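# Shut the toy oven door with two robot arms

## Task

Push the toy oven's door shut, release it, and make sure the oven ends up upright. The toy food basket (if present), the small tea box (if present), the wire rack and the small red box must all still be standing afterwards.

## Robot and tools

Robot: two arms, left_arm and right_arm, each with a two-finger gripper and a wrist camera. The left_arm sits on the +y side of the scene. Base positions in the scene frame: left_arm (-0.027, +0.302, +0.018) m, right_arm (+0.024, -0.259, 0) m, each turned only slightly about z. A camera stand is fixed behind the arms. Loose objects may occasionally get nudged by something other than the robot.

Frames: the scene frame has its origin at table height, halfway between the nominal bases, +x pointing out over the table, +z up, +y toward the left_arm. Reported end_effector_position (metres) and end_effector_quat_wxyz for each arm are in that arm's own base frame. That point lies between the finger pads, just under 1 cm behind the tips. Fingers extend along the gripper's +z; they open and close along its y. Reported poses can be a few centimetres off, worse at long reach.

Row layout (shared by execute_actions and move): one row is a single list of 14 numbers covering both arms: dx, dy, dz, rx, ry, rz, opening for left_arm, then the same seven for right_arm. The first six per arm are an offset, not a pose: they are measured from that arm's Hand target at the start of the action or move, along the Hand target's own axes. Scale: 1.0 equals 0.6 m for dx/dy/dz and 180 degrees for the rotation vector rx/ry/rz; the range is -1 to 1. Offsets never chain from row to row; each row counts from the same start. Because each new call starts from the current Hand target, sending the same offset twice moves the gripper twice. All six zeros means no new request for that arm. Opening is absolute: +1 fully open (about 87 mm between pads), 0 roughly 31-49 mm, -1 closed. Always send the opening you want kept; a 0 there commands half-closed.

execute_actions(actions, cameras): actions is a list of actions; each action is a table of up to 15 rows, one per 1/30 s step; if shorter, the last row holds until step 15. Images return only when actions is empty or cameras names them ("all", or names like cam_high, cam_low, cam_left_wrist, cam_right_wrist). An unknown camera name invalidates the call.

move(target, speed, blend, opening_speed, blocking, cameras): drives each gripper in a straight line toward a target given as one 14-number row, or a list of up to 15 rows, all offsets from the same starting Hand targets. speed is path speed in m/s, 0.002 to 2.9, default 0.25 (rotation up to twice that in rad/s). blend (m) rounds corners between list targets; 0 stops at each. opening_speed (0.2 or more per second on the -1..+1 scale) ramps finger changes. A move is capped at 10 s and does not avoid obstacles or the other arm. Faster moves stray more and hit harder. Avoid paths close to an arm's own base: the elbow may swing round quickly. blocking=false returns after about 0.5 s while the move continues.

wait(seconds, cameras): 0 to 3600 s, no new commands; returns early if a running move finishes. stop(cameras): brakes a running move. zoom_image(camera, region): enlarges [x0, y0, x1, y1] pixels of the latest image, at most 504 by 504. read_manual(section): licence texts only. finished_scene(scene): ends the scene, scene number 1 to 3; irreversible, and after ending scene 1 make no further call in that reply.

Results: each result gives robot state, including Hand target (the last commanded pose after clipping, from which next offsets count), end_effector poses, Joint positions, Joint velocities (may be omitted when all are within noise), Joint torques, grip_measured, Tool commands and motor temperatures. Calls with actions also list end_effector_position at some steps. A move adds a "move:" line with its ending: done (resting within 10 mm and 2 degrees), off_target, moving, held or fault, plus limits such as limits=paced (pose clipped) or limits=held (steps withheld). Done says nothing about contact.

Control behaviour: commanded orientation is clipped each step to within 40 degrees of the measured one. Friction and weight often leave a gripper short, low or tilted, especially far out; small motions may fail or go sideways. Check the pose after each motion and correct it. A blocked arm keeps pressing until commanded back past its gripper. grip_measured reads on the same scale as opening; to grip, command about 0.04 below the first-touch reading. Pad force is about 20 N.

Cautions: don't slam or hit the oven, table or fixed items, and don't push very hard. Never let anything fall off the table or drop far, and don't release parts while they move. Keep the arms from touching each other, and never close a gripper on the other arm's fingers. Avoid strain on camera cables. Motor heat builds when holding loads, stretching out or pushing against something; MOTOR HOT appears at 75 °C, a fold-away fault at 90 °C, and collapse at 100 °C. Any arm stop costs. The oven must remain upright and the other objects standing when the scene ends.

Each tool is called after ">>>" as name(argument=value, ...), one argument or row to a line, values as JSON.

## Session

>>> execute_actions(
  actions=[],
)

Scene clock: 0.00 s.
left_arm: end_effector_position=(+0.3813, +0.0208, +0.0377) grip_measured=+1.000 end_effector_quat_wxyz=(+0.551, -0.032, +0.834, +0.021) | right_arm: end_effector_position=(+0.3728, -0.0033, +0.0275) grip_measured=+1.000 end_effector_quat_wxyz=(+0.530, +0.019, +0.847, -0.015)
Joint positions: left_arm=[0.042 1.57 0.391 0.776 -0.031 -0.014 1] | right_arm=[0.017 1.562 0.383 0.726 0.061 0.024 1]
Joint velocities: within noise
Joint torques (N m): no reading
Motor temperatures (°C): left_arm=[30 37 40 37 31 31 28] | right_arm=[32 39 37 43 31 33 30]
Heat: left arm: 40 °C; right arm: 43 °C.
Hand target: left_arm +0.3889, +0.0221, +0.0510; +0.570, -0.030, +0.821, +0.024 | right_arm +0.3789, -0.0021, +0.0367; +0.544, +0.021, +0.839, -0.011
Tool commands: left_gripper/opening=+1.0 right_gripper/opening=+1.0

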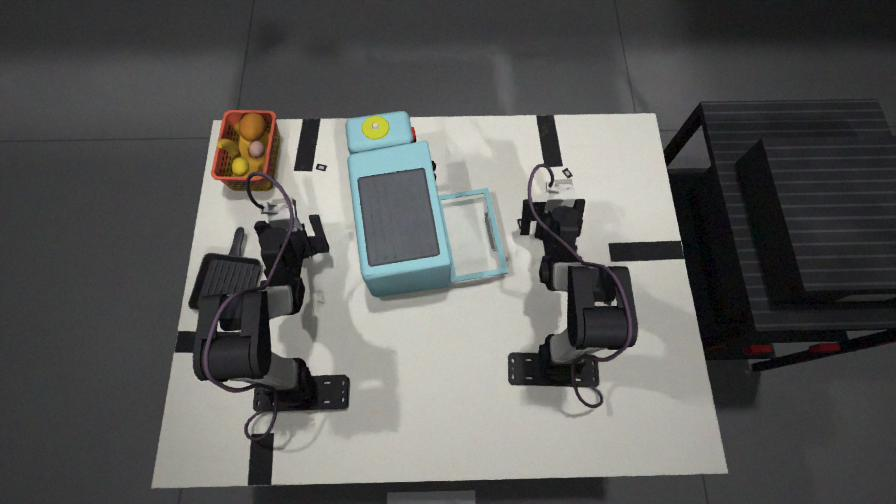

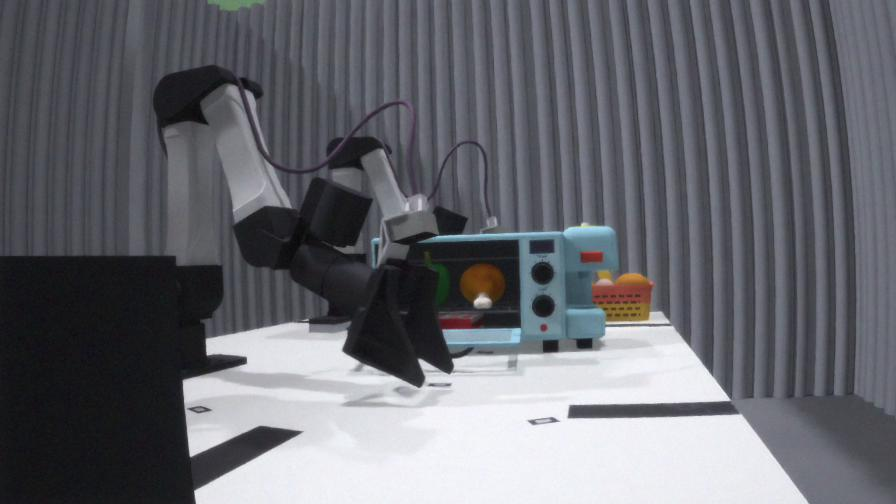

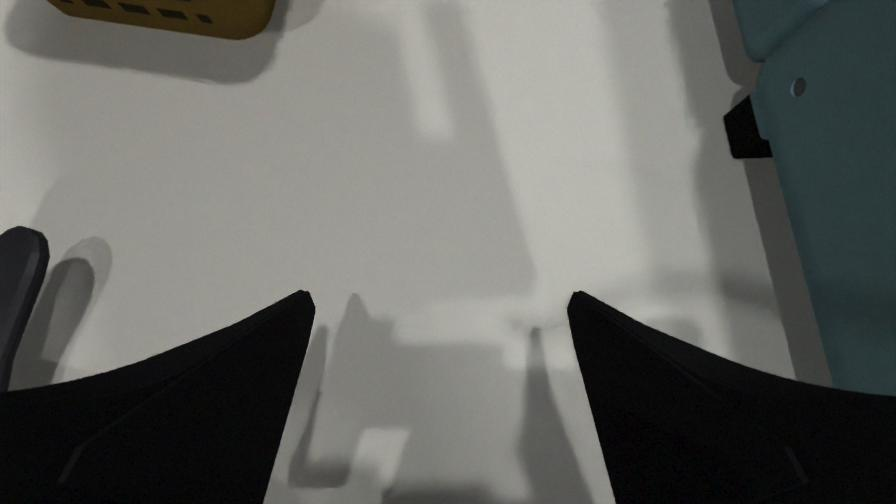

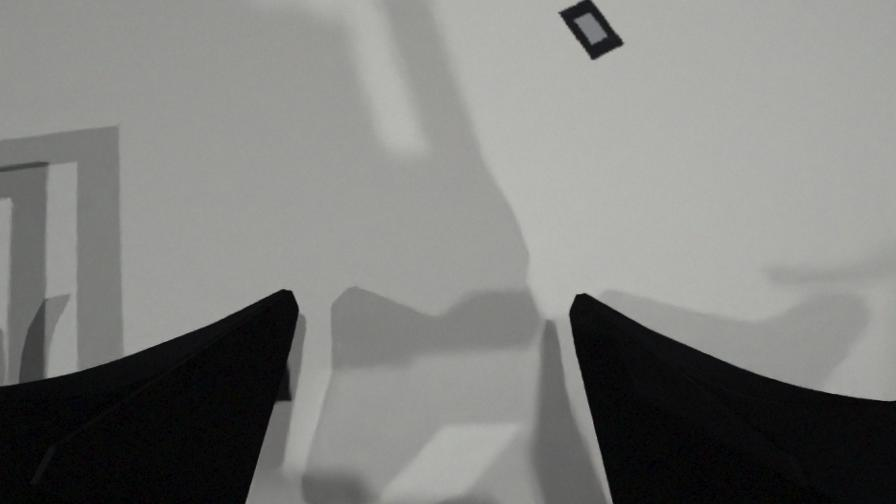

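>>> zoom_image(
  camera="cam_low",
  region=[320, 220, 640, 400],
)

>>> zoom_image(
  camera="cam_high",
  region=[340, 100, 600, 320],
)

Scaled by 1.575 from the camera's image (finer frame: 1280x720).

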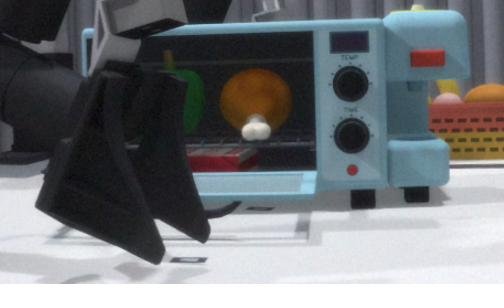

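Scaled by 1.938 from the camera's image (finer frame: 1280x720).

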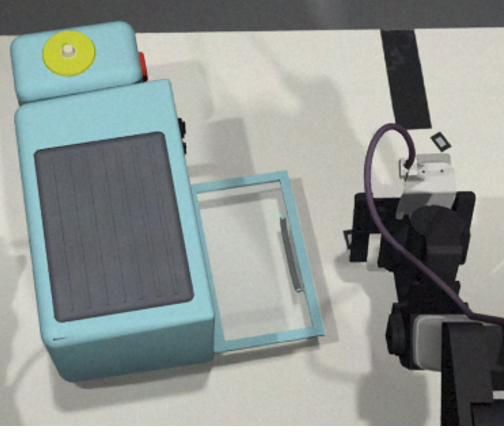

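>>> move(
  target=[0,0,0,0,0,0,1,0.043,0.175,-0.097,-0.345,-0.1195,-0.0733,-1],
  cameras=["all"],
)

Scene clock: 8.57 s.
left_arm: end_effector_position=(+0.3813, +0.0208, +0.0377) grip_measured=+1.000 end_effector_quat_wxyz=(+0.551, -0.032, +0.834, +0.021) | right_arm: end_effector_position=(+0.3117, +0.1044, +0.0205) grip_measured=-1.000 end_effector_quat_wxyz=(+0.562, -0.327, +0.663, +0.371)
Joint positions: left_arm=[0.042 1.57 0.391 0.776 -0.031 -0.014 1] | right_arm=[-0.196 2.037 0.323 1.436 -1.225 -0.137 0]
Joint torques (N m): left_arm=[0.43 -6.83 6.68 1.78 0.01 0.13] | right_arm=[-0.18 -4.97 3.93 2.98 -0.44 0.14]
Heat: left arm: 42 °C; right arm: 46 °C.
Hand target: left_arm +0.3889, +0.0221, +0.0510; +0.570, -0.030, +0.821, +0.024 | right_arm +0.3201, +0.1057, +0.0373; +0.612, -0.354, +0.611, +0.357
Off the commanded pose: left_arm 0.015 m, 3 deg | right_arm 0.019 m, 9 deg.
joint sent to its limit (right arm) — joint 4 (wrist pitch), upper limit. The joint targets are off in orientation, not in position.
move: off_target (right_arm)

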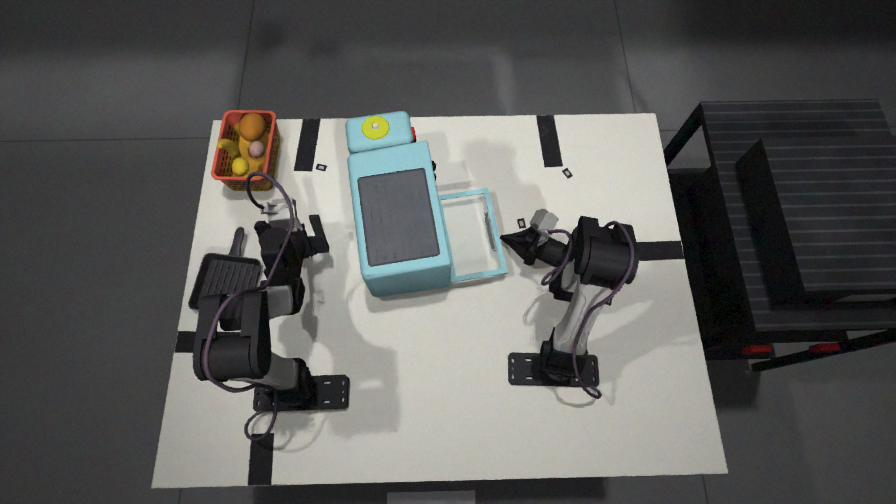

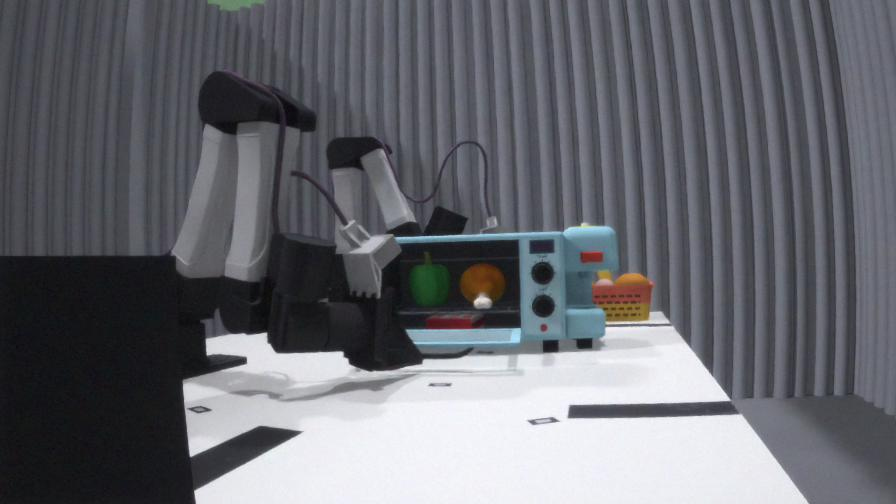

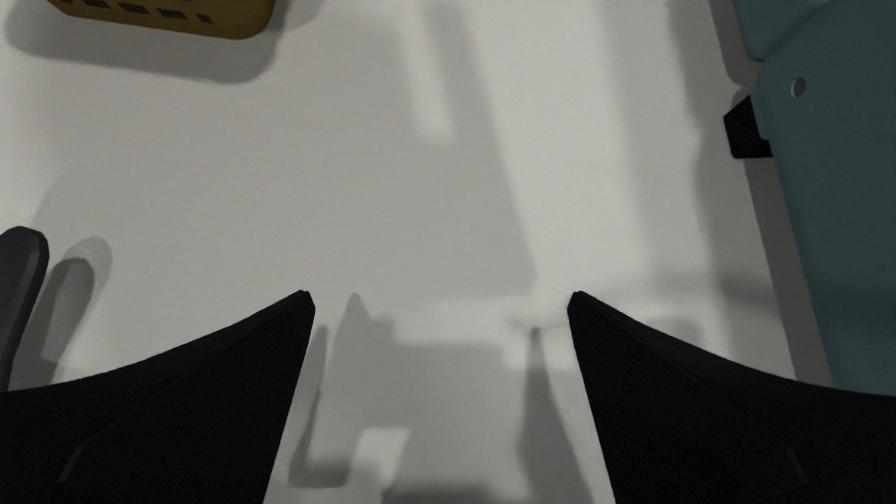

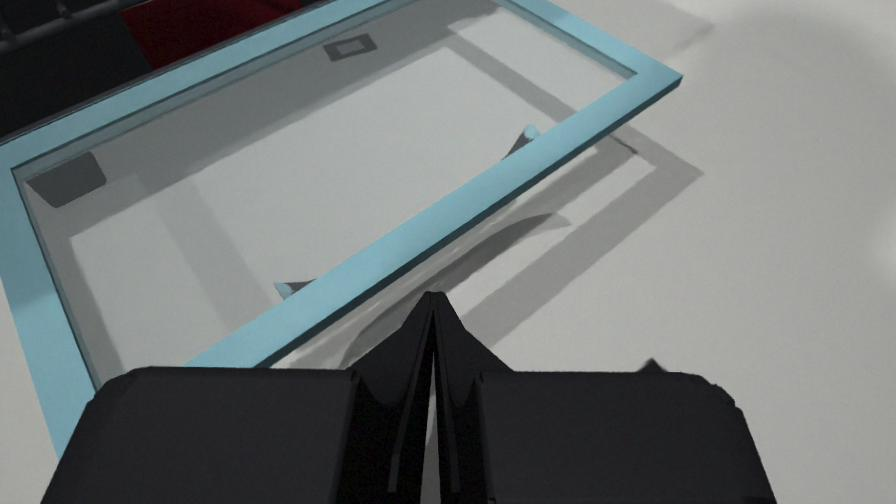

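>>> move(
  target=[
    [0,0,0,0,0,0,1,0,-0.0937,0.0945,0,0,0,-1],
    [0,0,0,0,0,0,1,0,-0.0583,0.130,0,0,0,-1],
  ],
  blend=[0.01,0],
  speed=0.15,
  cameras=["cam_high","cam_low","cam_right_wrist"],
)

Scene clock: 12.97 s.
left_arm: end_effector_position=(+0.3813, +0.0208, +0.0377) grip_measured=+1.000 end_effector_quat_wxyz=(+0.551, -0.032, +0.834, +0.021) | right_arm: end_effector_position=(+0.3825, +0.1520, +0.0210) grip_measured=-1.000 end_effector_quat_wxyz=(+0.575, -0.343, +0.647, +0.366)
Joint positions: left_arm=[0.042 1.57 0.391 0.776 -0.031 -0.014 1] | right_arm=[0.002 2.173 0.593 1.438 -1.048 -0.043 0]
Joint torques (N m): left_arm=[0.35 -6.75 6.75 1.82 0.04 0.1] | right_arm=[0.43 -6.57 3.89 3.08 0 0.29]
Motor temperatures (°C): left_arm=[30 39 42 41 31 31 28] | right_arm=[32 40 38 49 31 33 30]
Heat: left arm: 42 °C; right arm: 49 °C.
Hand target: left_arm +0.3889, +0.0221, +0.0510; +0.570, -0.030, +0.821, +0.024 | right_arm +0.3890, +0.1563, +0.0375; +0.612, -0.354, +0.611, +0.357
Off the commanded pose: left_arm 0.015 m, 3 deg | right_arm 0.018 m, 6 deg.
joint sent to its limit (right arm) — joint 4 (wrist pitch), upper limit. The joint targets still meet the commanded pose.
move: off_target (right_arm)

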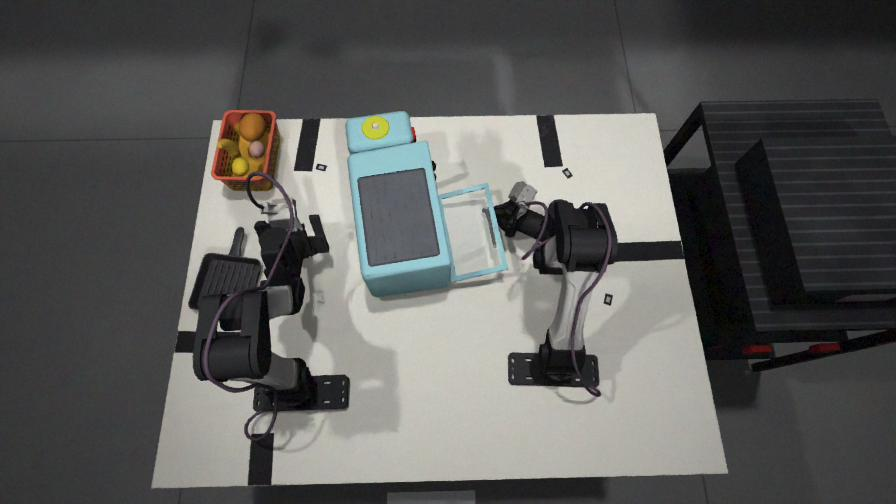

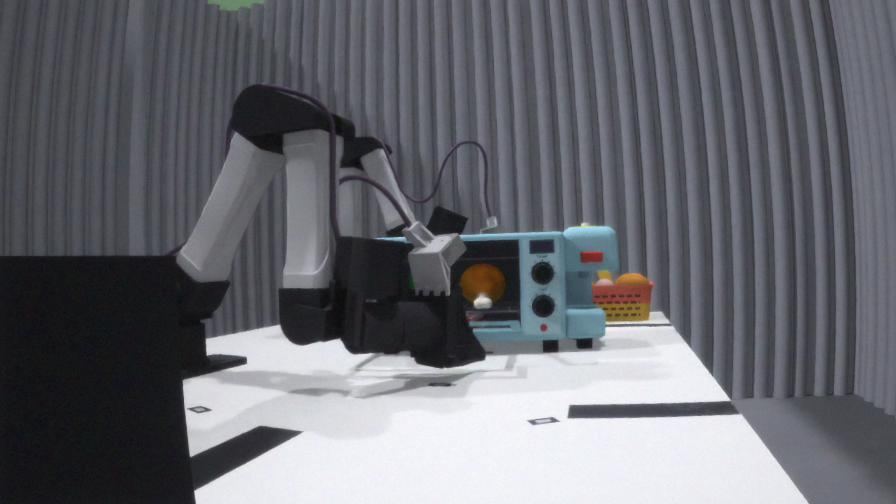

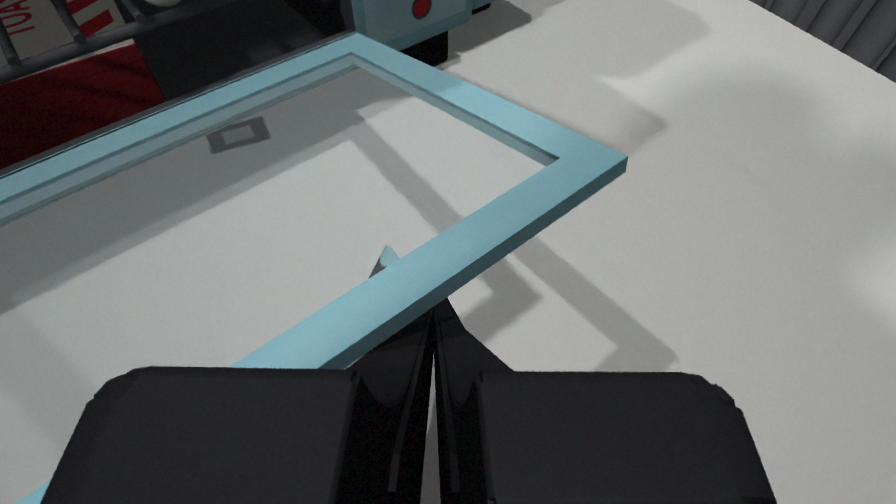

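>>> move(
  target=[
    [0,0,0,0,0,0,1,0,0.004,0.032,0,0,0,-1],
    [0,0,0,0,0,0,1,-0.092,0.019,0.047,0,0,0,-1],
    [0,0,0,0,0,0,1,-0.158,0.063,0.091,0,0,0,-1],
    [0,0,0,0,0,0,1,-0.18,0.104,0.132,0,0,0,-1],
  ],
  blend=[0.005,0.02,0.02,0],
  speed=0.12,
  cameras=["cam_high","cam_low","cam_right_wrist"],
)

Scene clock: 16.03 s.
left_arm: end_effector_position=(+0.3813, +0.0208, +0.0377) grip_measured=+1.000 end_effector_quat_wxyz=(+0.551, -0.032, +0.834, +0.021) | right_arm: end_effector_position=(+0.3693, +0.2520, +0.1289) grip_measured=-1.000 end_effector_quat_wxyz=(+0.603, -0.350, +0.620, +0.361)
Joint positions: left_arm=[0.042 1.57 0.391 0.776 -0.031 -0.014 1] | right_arm=[0.337 1.764 0.619 1.126 -0.715 0.013 0]
Joint torques (N m): left_arm=[0.47 -7.05 6.79 1.79 0.03 0.13] | right_arm=[0.05 -9.39 8.65 1.4 0.11 0.1]
Heat: left arm: 42 °C; right arm: 49 °C.
Hand target: left_arm +0.3889, +0.0221, +0.0510; +0.570, -0.030, +0.821, +0.024 | right_arm +0.3740, +0.2555, +0.1460; +0.612, -0.354, +0.611, +0.357
Off the commanded pose: left_arm 0.015 m, 3 deg | right_arm 0.018 m, 2 deg.
move: off_target (right_arm); blend cut to 0.0186 m at target 3

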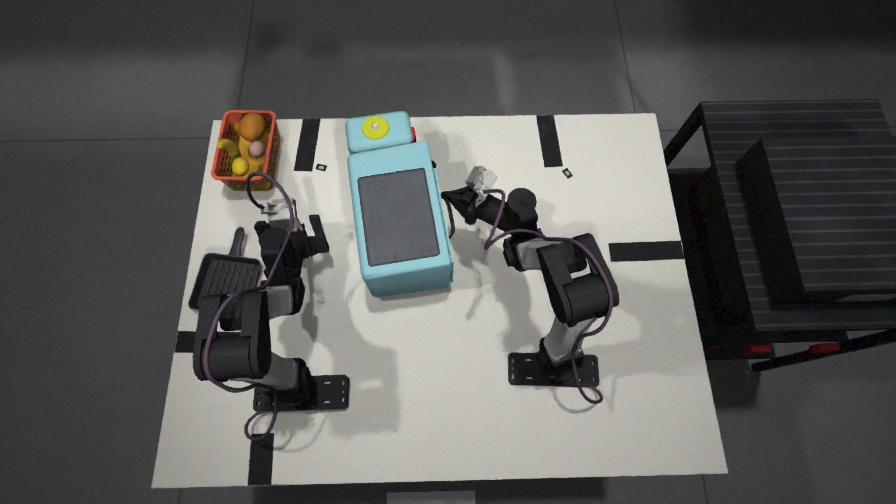

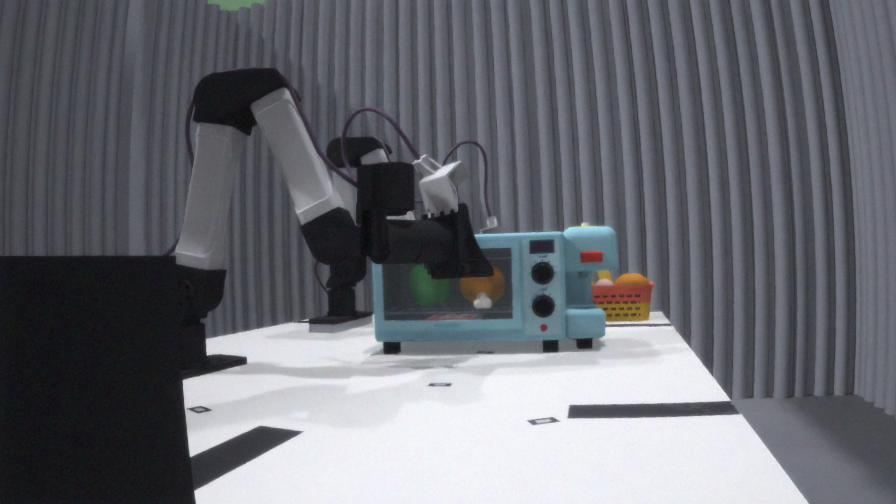

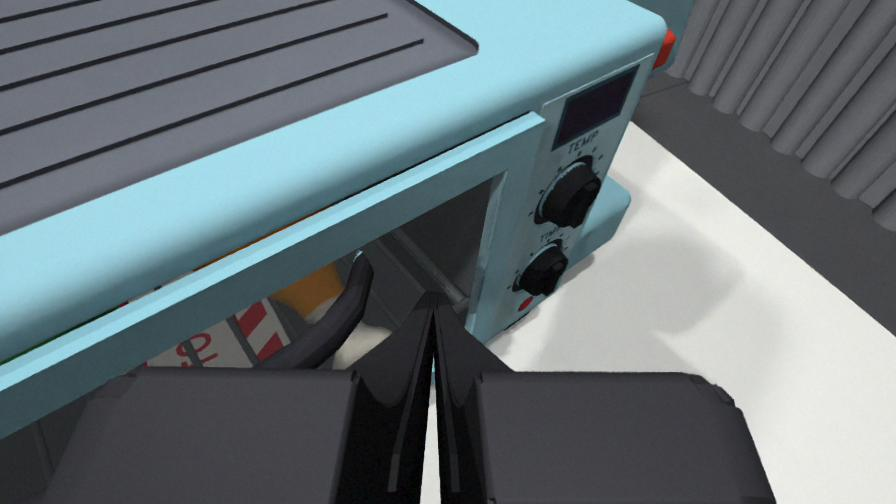

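>>> move(
  target=[0,0,0,0,0,0,1,-0.01,0.033,0.033,0,0,0,-1],
  speed=0.08,
  cameras=["cam_high","cam_right_wrist"],
)

Scene clock: 17.53 s.
left_arm: end_effector_position=(+0.3813, +0.0208, +0.0377) grip_measured=+1.000 end_effector_quat_wxyz=(+0.551, -0.032, +0.834, +0.021) | right_arm: end_effector_position=(+0.3740, +0.2605, +0.1300) grip_measured=-1.000 end_effector_quat_wxyz=(+0.611, -0.331, +0.637, +0.334)
Joint positions: left_arm=[0.042 1.57 0.391 0.776 -0.031 -0.014 1] | right_arm=[0.394 1.744 0.626 1.083 -0.585 0.001 0]
Joint torques (N m): left_arm=[0.42 -6.89 6.75 1.8 0.02 0.12] | right_arm=[2.65 -8.92 9.95 1.57 -0.32 0.09]
Heat: left arm: 43 °C; right arm: 48 °C.
Hand target: left_arm +0.3889, +0.0221, +0.0510; +0.570, -0.030, +0.821, +0.024 | right_arm +0.3666, +0.2825, +0.1521; +0.612, -0.354, +0.611, +0.357
Off the commanded pose: left_arm 0.015 m, 3 deg | right_arm 0.032 m, 5 deg.
move: off_target (right_arm)

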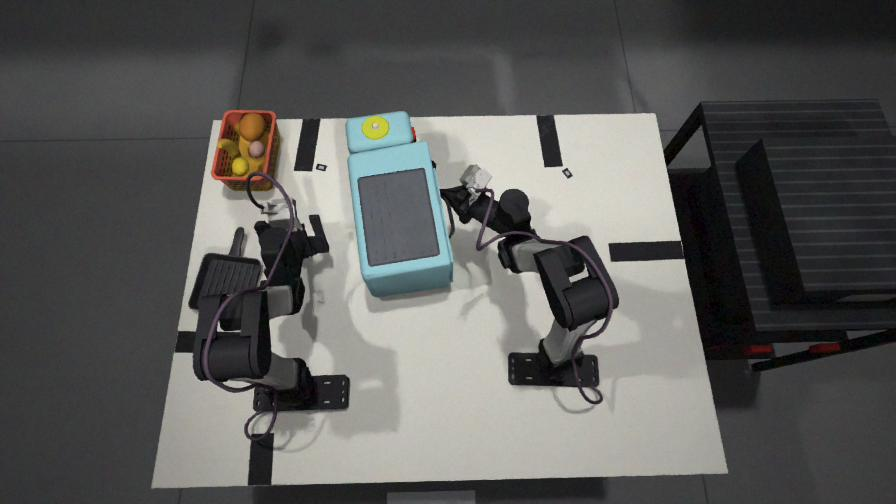

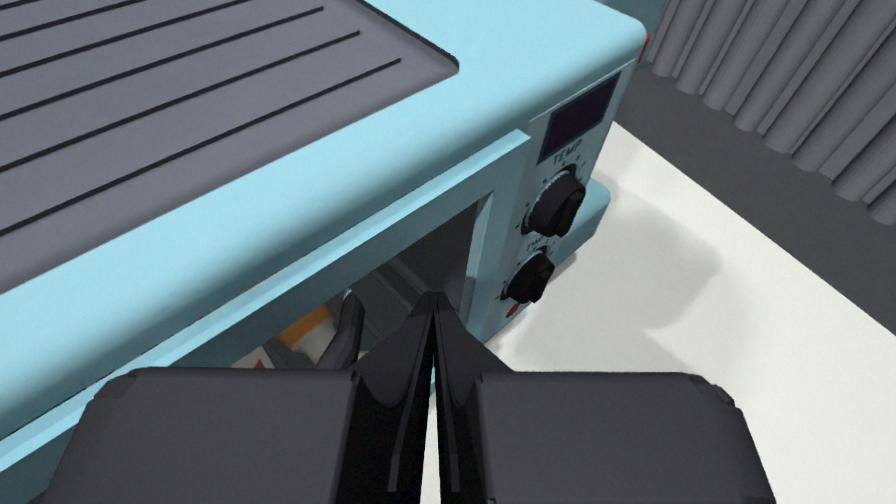

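>>> move(
  target=[0,0,0,0,0,0,1,0,-0.1,-0.14,0,0,0,-1],
  speed=0.15,
  cameras=["cam_high","cam_low","cam_right_wrist"],
)

Scene clock: 19.57 s.
left_arm: end_effector_position=(+0.3813, +0.0208, +0.0377) grip_measured=+1.000 end_effector_quat_wxyz=(+0.551, -0.032, +0.834, +0.021) | right_arm: end_effector_position=(+0.3854, +0.1788, +0.1470) grip_measured=-1.000 end_effector_quat_wxyz=(+0.615, -0.344, +0.616, +0.351)
Joint positions: left_arm=[0.042 1.57 0.391 0.776 -0.031 -0.014 1] | right_arm=[0.095 1.699 0.62 1.083 -0.933 0.013 0]
Joint torques (N m): left_arm=[0.42 -6.9 6.54 1.78 0.03 0.11] | right_arm=[-0.55 -8.77 4.79 1.52 -0.22 0.11]
Heat: left arm: 43 °C; right arm: 48 °C.
Hand target: left_arm +0.3889, +0.0221, +0.0510; +0.570, -0.030, +0.821, +0.024 | right_arm +0.3773, +0.1797, +0.1516; +0.612, -0.354, +0.611, +0.357
Off the commanded pose: left_arm 0.015 m, 3 deg | right_arm 0.009 m, 2 deg.
move: done

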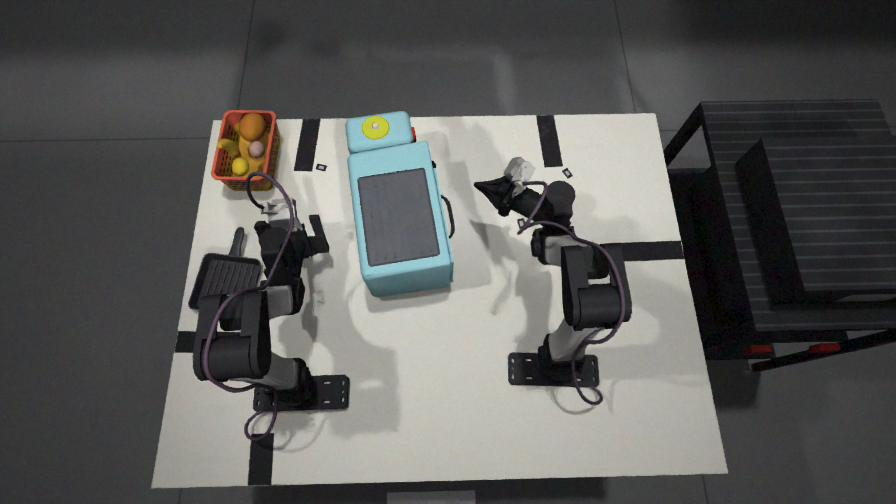

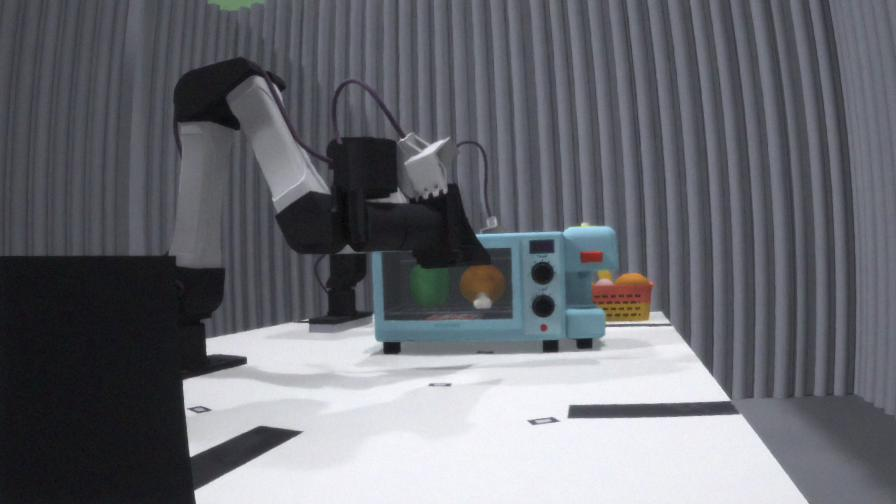

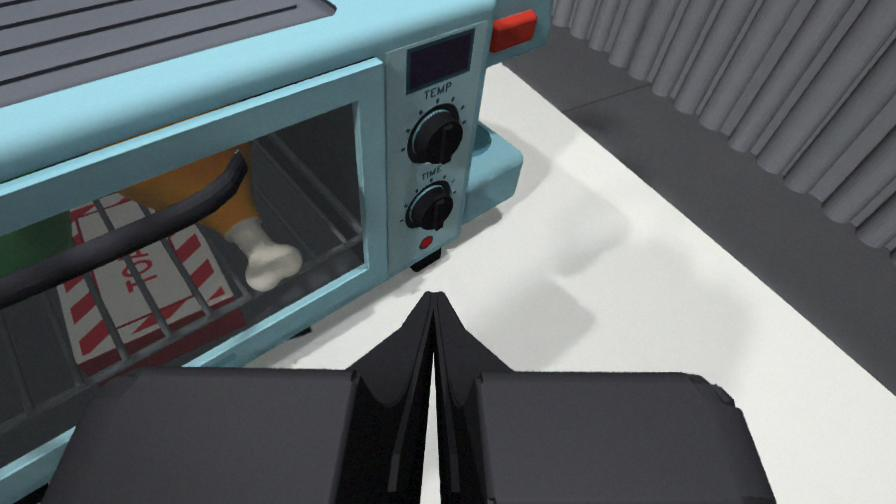

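>>> finished_scene(
  scene=2,
)

The scene is finished: the task was done.


## Next scene

The same job, from a new start.

>>> execute_actions(
  actions=[],
)

>>> zoom_image(
  camera="cam_high",
  region=[340, 100, 600, 320],
)

Scene clock: 0.00 s.
left_arm: end_effector_position=(+0.2686, -0.0889, +0.1379) grip_measured=+1.000 end_effector_quat_wxyz=(+0.594, +0.000, +0.801, +0.070) | right_arm: end_effector_position=(+0.2065, +0.1490, +0.2013) grip_measured=+1.000 end_effector_quat_wxyz=(+0.480, +0.164, +0.813, +0.287)
Joint positions: left_arm=[-0.778 0.852 0.4 0.01 -0.846 -0.224 1] | right_arm=[0.777 0.547 0.609 -0.481 0.403 0.911 1]
Joint velocities: within noise
Joint torques (N m): no reading
Motor temperatures (°C): left_arm=[29 35 37 34 31 30 28] | right_arm=[32 37 35 39 31 32 29]
Heat: left arm: 37 °C; right arm: 39 °C.
Hand target: left_arm +0.2723, -0.0914, +0.1490; +0.606, -0.014, +0.793, +0.060 | right_arm +0.2087, +0.1494, +0.2091; +0.488, +0.164, +0.806, +0.291
Tool commands: left_gripper/opening=+1.0 right_gripper/opening=+1.0

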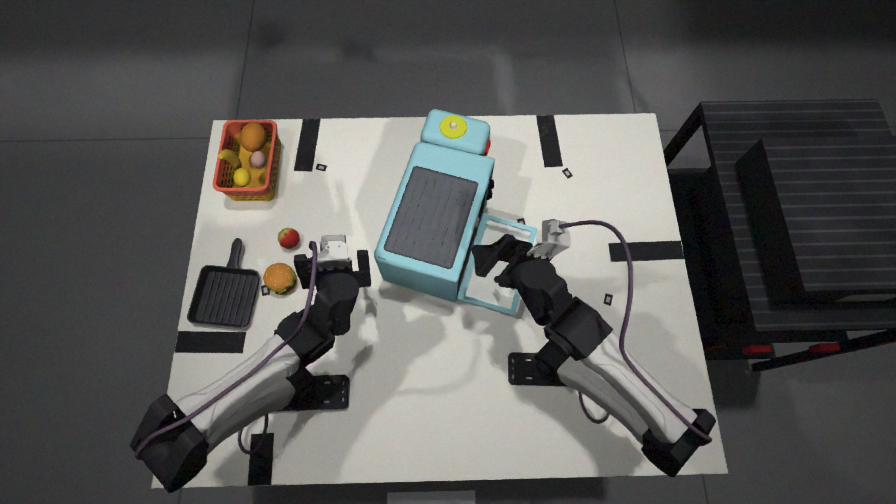

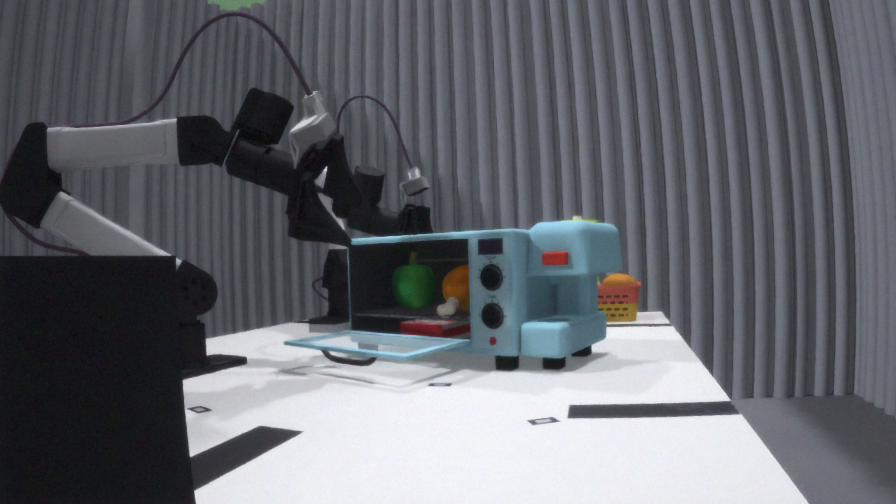

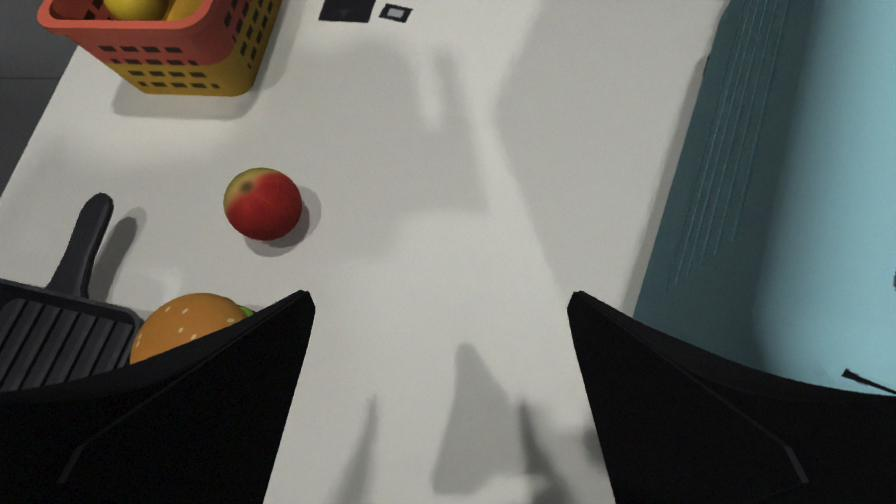

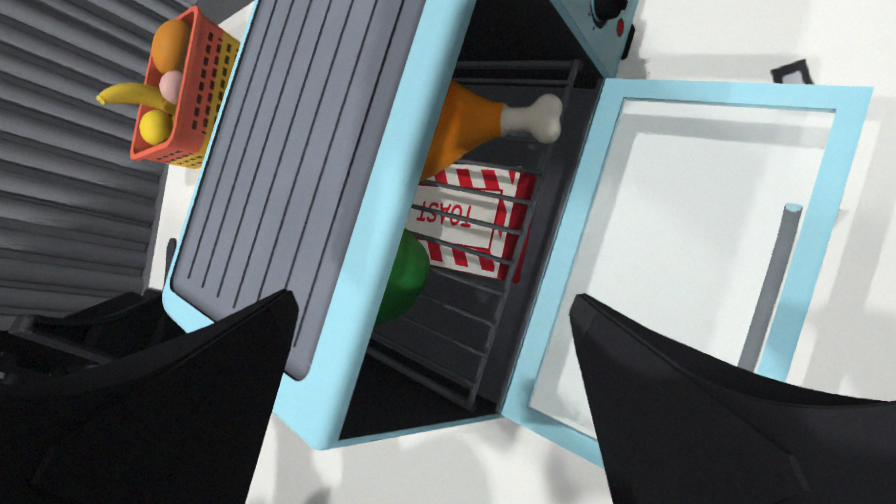

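Scaled by 1.938 from the camera's image (finer frame: 1280x720).

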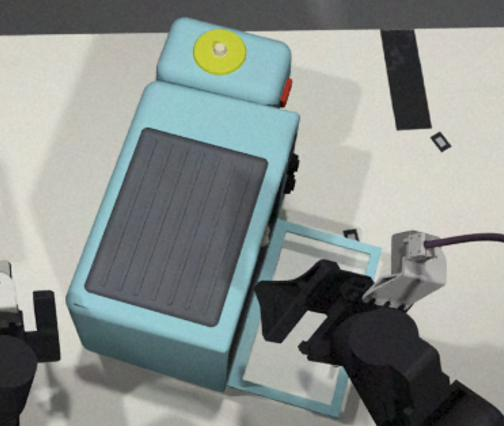

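>>> move(
  target=[
    [0,0,0,0,0,0,1,-0.149,-0.235,0.106,-0.177,-0.056,-0.254,-1],
    [0,0,0,0,0,0,1,0.002,-0.346,0.191,-0.177,-0.056,-0.254,-1],
  ],
  blend=[0.02,0],
  cameras=["cam_high","cam_low","cam_right_wrist"],
)

Scene clock: 6.57 s.
left_arm: end_effector_position=(+0.2686, -0.0889, +0.1379) grip_measured=+1.000 end_effector_quat_wxyz=(+0.594, +0.000, +0.801, +0.070) | right_arm: end_effector_position=(+0.3081, +0.0273, +0.0235) grip_measured=-1.000 end_effector_quat_wxyz=(+0.605, -0.253, +0.694, +0.297)
Joint positions: left_arm=[-0.778 0.852 0.4 0.01 -0.846 -0.224 1] | right_arm=[-0.474 1.986 0.255 1.419 -1.266 -0.191 0]
Joint torques (N m): left_arm=[0.4 -1.61 9.18 1.55 -0.26 0.05] | right_arm=[-0.66 -4.34 1.61 3.16 -0.2 0.25]
Heat: left arm: 38 °C; right arm: 43 °C.
Hand target: left_arm +0.2723, -0.0914, +0.1490; +0.606, -0.014, +0.793, +0.060 | right_arm +0.3134, +0.0244, +0.0369; +0.653, -0.270, +0.654, +0.271
Off the commanded pose: left_arm 0.012 m, 3 deg | right_arm 0.015 m, 8 deg.
joint sent to its limit (right arm) — joint 4 (wrist pitch), upper limit. The joint targets are off in orientation, not in position.
move: off_target (right_arm)

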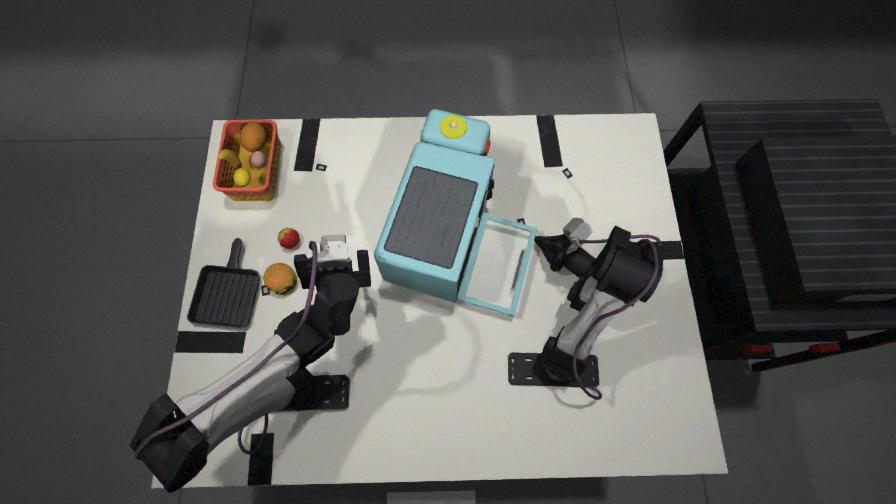

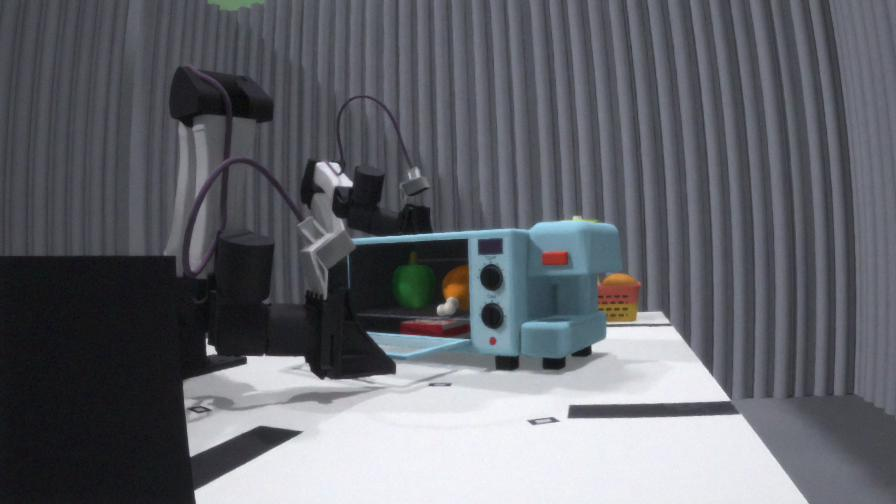

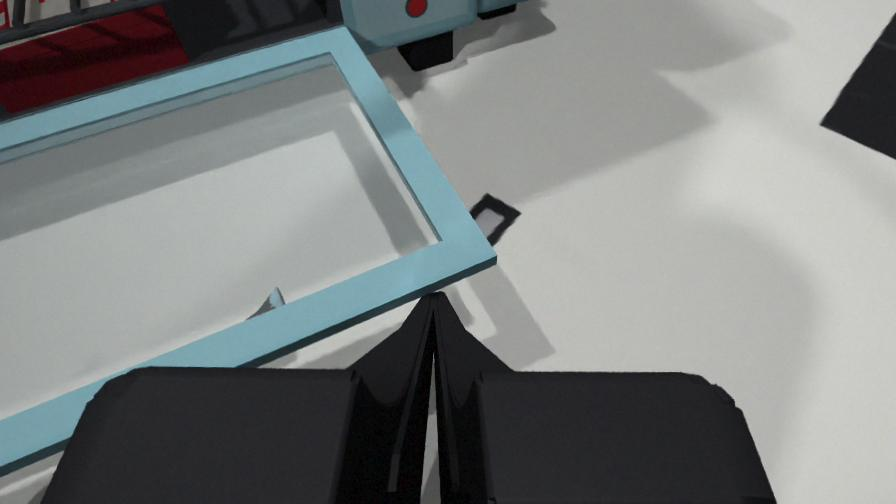

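>>> move(
  target=[
    [0,0,0,0,0,0,1,0,0.046,0.040,0,0,0,-1],
    [0,0,0,0,0,0,1,-0.092,0.058,0.058,0,0,0,-1],
    [0,0,0,0,0,0,1,-0.158,0.091,0.110,0,0,0,-1],
    [0,0,0,0,0,0,1,-0.18,0.123,0.159,0,0,0,-1],
    [0,0,0,0,0,0,1,-0.187,0.148,0.198,0,0,0,-1],
  ],
  blend=[0.005,0.02,0.015,0.01,0],
  speed=[0.12,0.12,0.12,0.12,0.07],
  cameras=["cam_high","cam_low","cam_right_wrist"],
)

Scene clock: 10.40 s.
left_arm: end_effector_position=(+0.2686, -0.0889, +0.1379) grip_measured=+1.000 end_effector_quat_wxyz=(+0.594, +0.000, +0.801, +0.070) | right_arm: end_effector_position=(+0.3333, +0.1561, +0.1368) grip_measured=-1.000 end_effector_quat_wxyz=(+0.654, -0.249, +0.666, +0.257)
Joint positions: left_arm=[-0.778 0.852 0.4 0.01 -0.846 -0.224 1] | right_arm=[0.187 1.375 0.275 1.086 -0.545 0.01 0]
Joint torques (N m): left_arm=[0.28 -1.55 9.09 1.57 -0.21 0.08] | right_arm=[2.07 -4.52 10.06 1.44 -0.16 -0.06]
Motor temperatures (°C): left_arm=[29 34 39 36 31 30 28] | right_arm=[32 38 36 44 31 32 29]
Heat: left arm: 39 °C; right arm: 44 °C.
Hand target: left_arm +0.2723, -0.0914, +0.1490; +0.606, -0.014, +0.793, +0.060 | right_arm +0.3348, +0.1711, +0.1492; +0.653, -0.270, +0.654, +0.271
Off the commanded pose: left_arm 0.012 m, 3 deg | right_arm 0.019 m, 3 deg.
move: off_target (right_arm)

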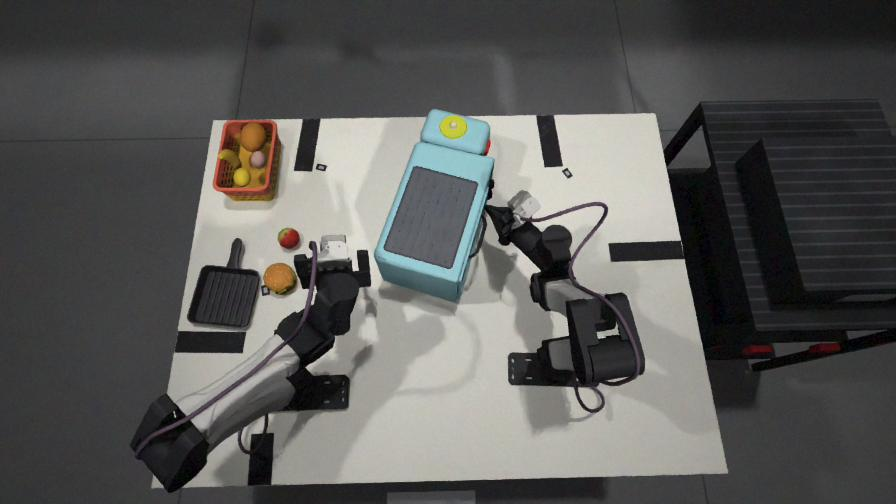

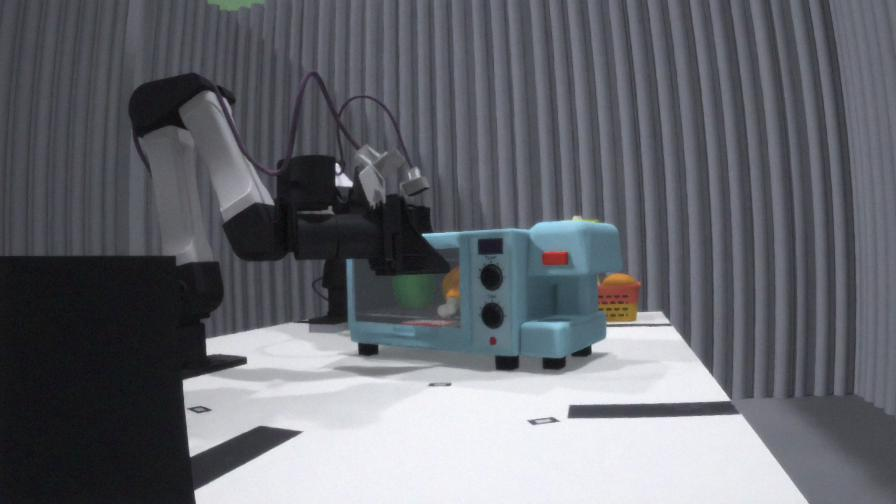

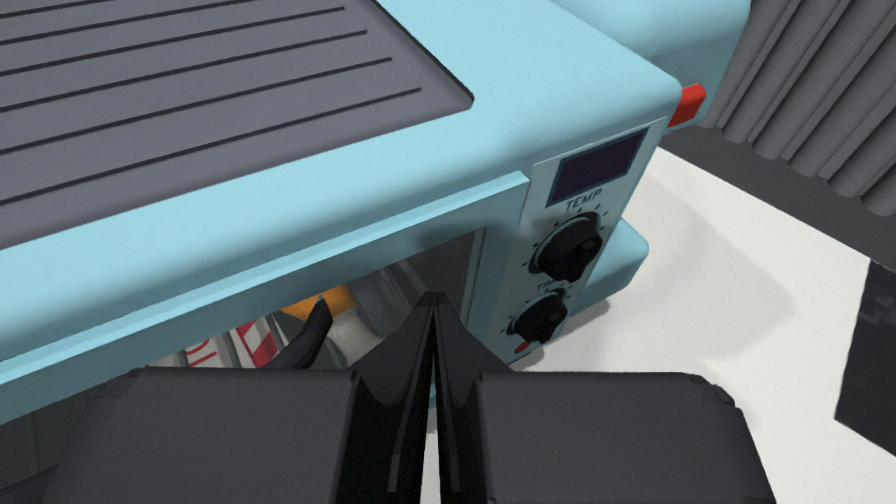

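>>> move(
  target=[
    [0,0,0,0,0,0,1,0,0.008,0.012,0,0,0,-1],
    [0,0,0,0,0,0,1,0,-0.07,-0.11,0,0,0,-1],
  ],
  speed=[0.07,0.15],
  cameras=["cam_high","cam_right_wrist"],
)

Scene clock: 13.17 s.
left_arm: end_effector_position=(+0.2686, -0.0889, +0.1379) grip_measured=+1.000 end_effector_quat_wxyz=(+0.594, +0.000, +0.801, +0.070) | right_arm: end_effector_position=(+0.3213, +0.0954, +0.1530) grip_measured=-1.000 end_effector_quat_wxyz=(+0.660, -0.269, +0.648, +0.270)
Joint positions: left_arm=[-0.778 0.852 0.4 0.01 -0.846 -0.224 1] | right_arm=[-0.145 1.28 0.263 1.045 -0.927 0.018 0]
Joint torques (N m): left_arm=[0.32 -1.5 9.05 1.57 -0.21 0.05] | right_arm=[-0.8 -4.3 5.39 1.3 -0.11 0]
Heat: left arm: 39 °C; right arm: 44 °C.
Hand target: left_arm +0.2723, -0.0914, +0.1490; +0.606, -0.014, +0.793, +0.060 | right_arm +0.3179, +0.0947, +0.1492; +0.653, -0.270, +0.654, +0.271
Off the commanded pose: left_arm 0.012 m, 3 deg | right_arm 0.005 m, 1 deg.
move: done

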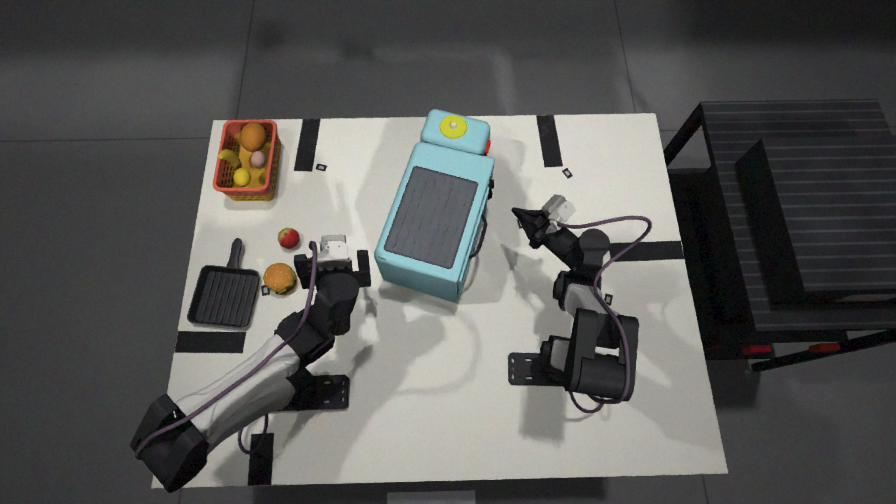

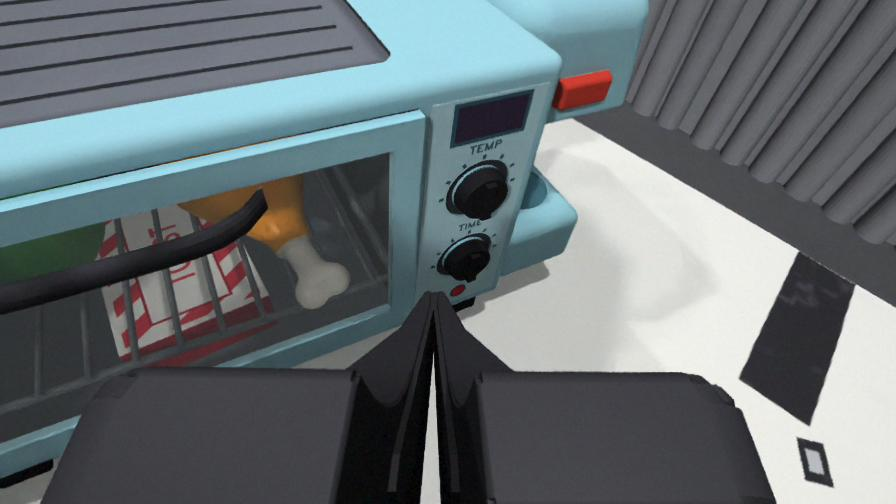

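>>> finished_scene(
  scene=3,
)

The scene is finished: the task was done.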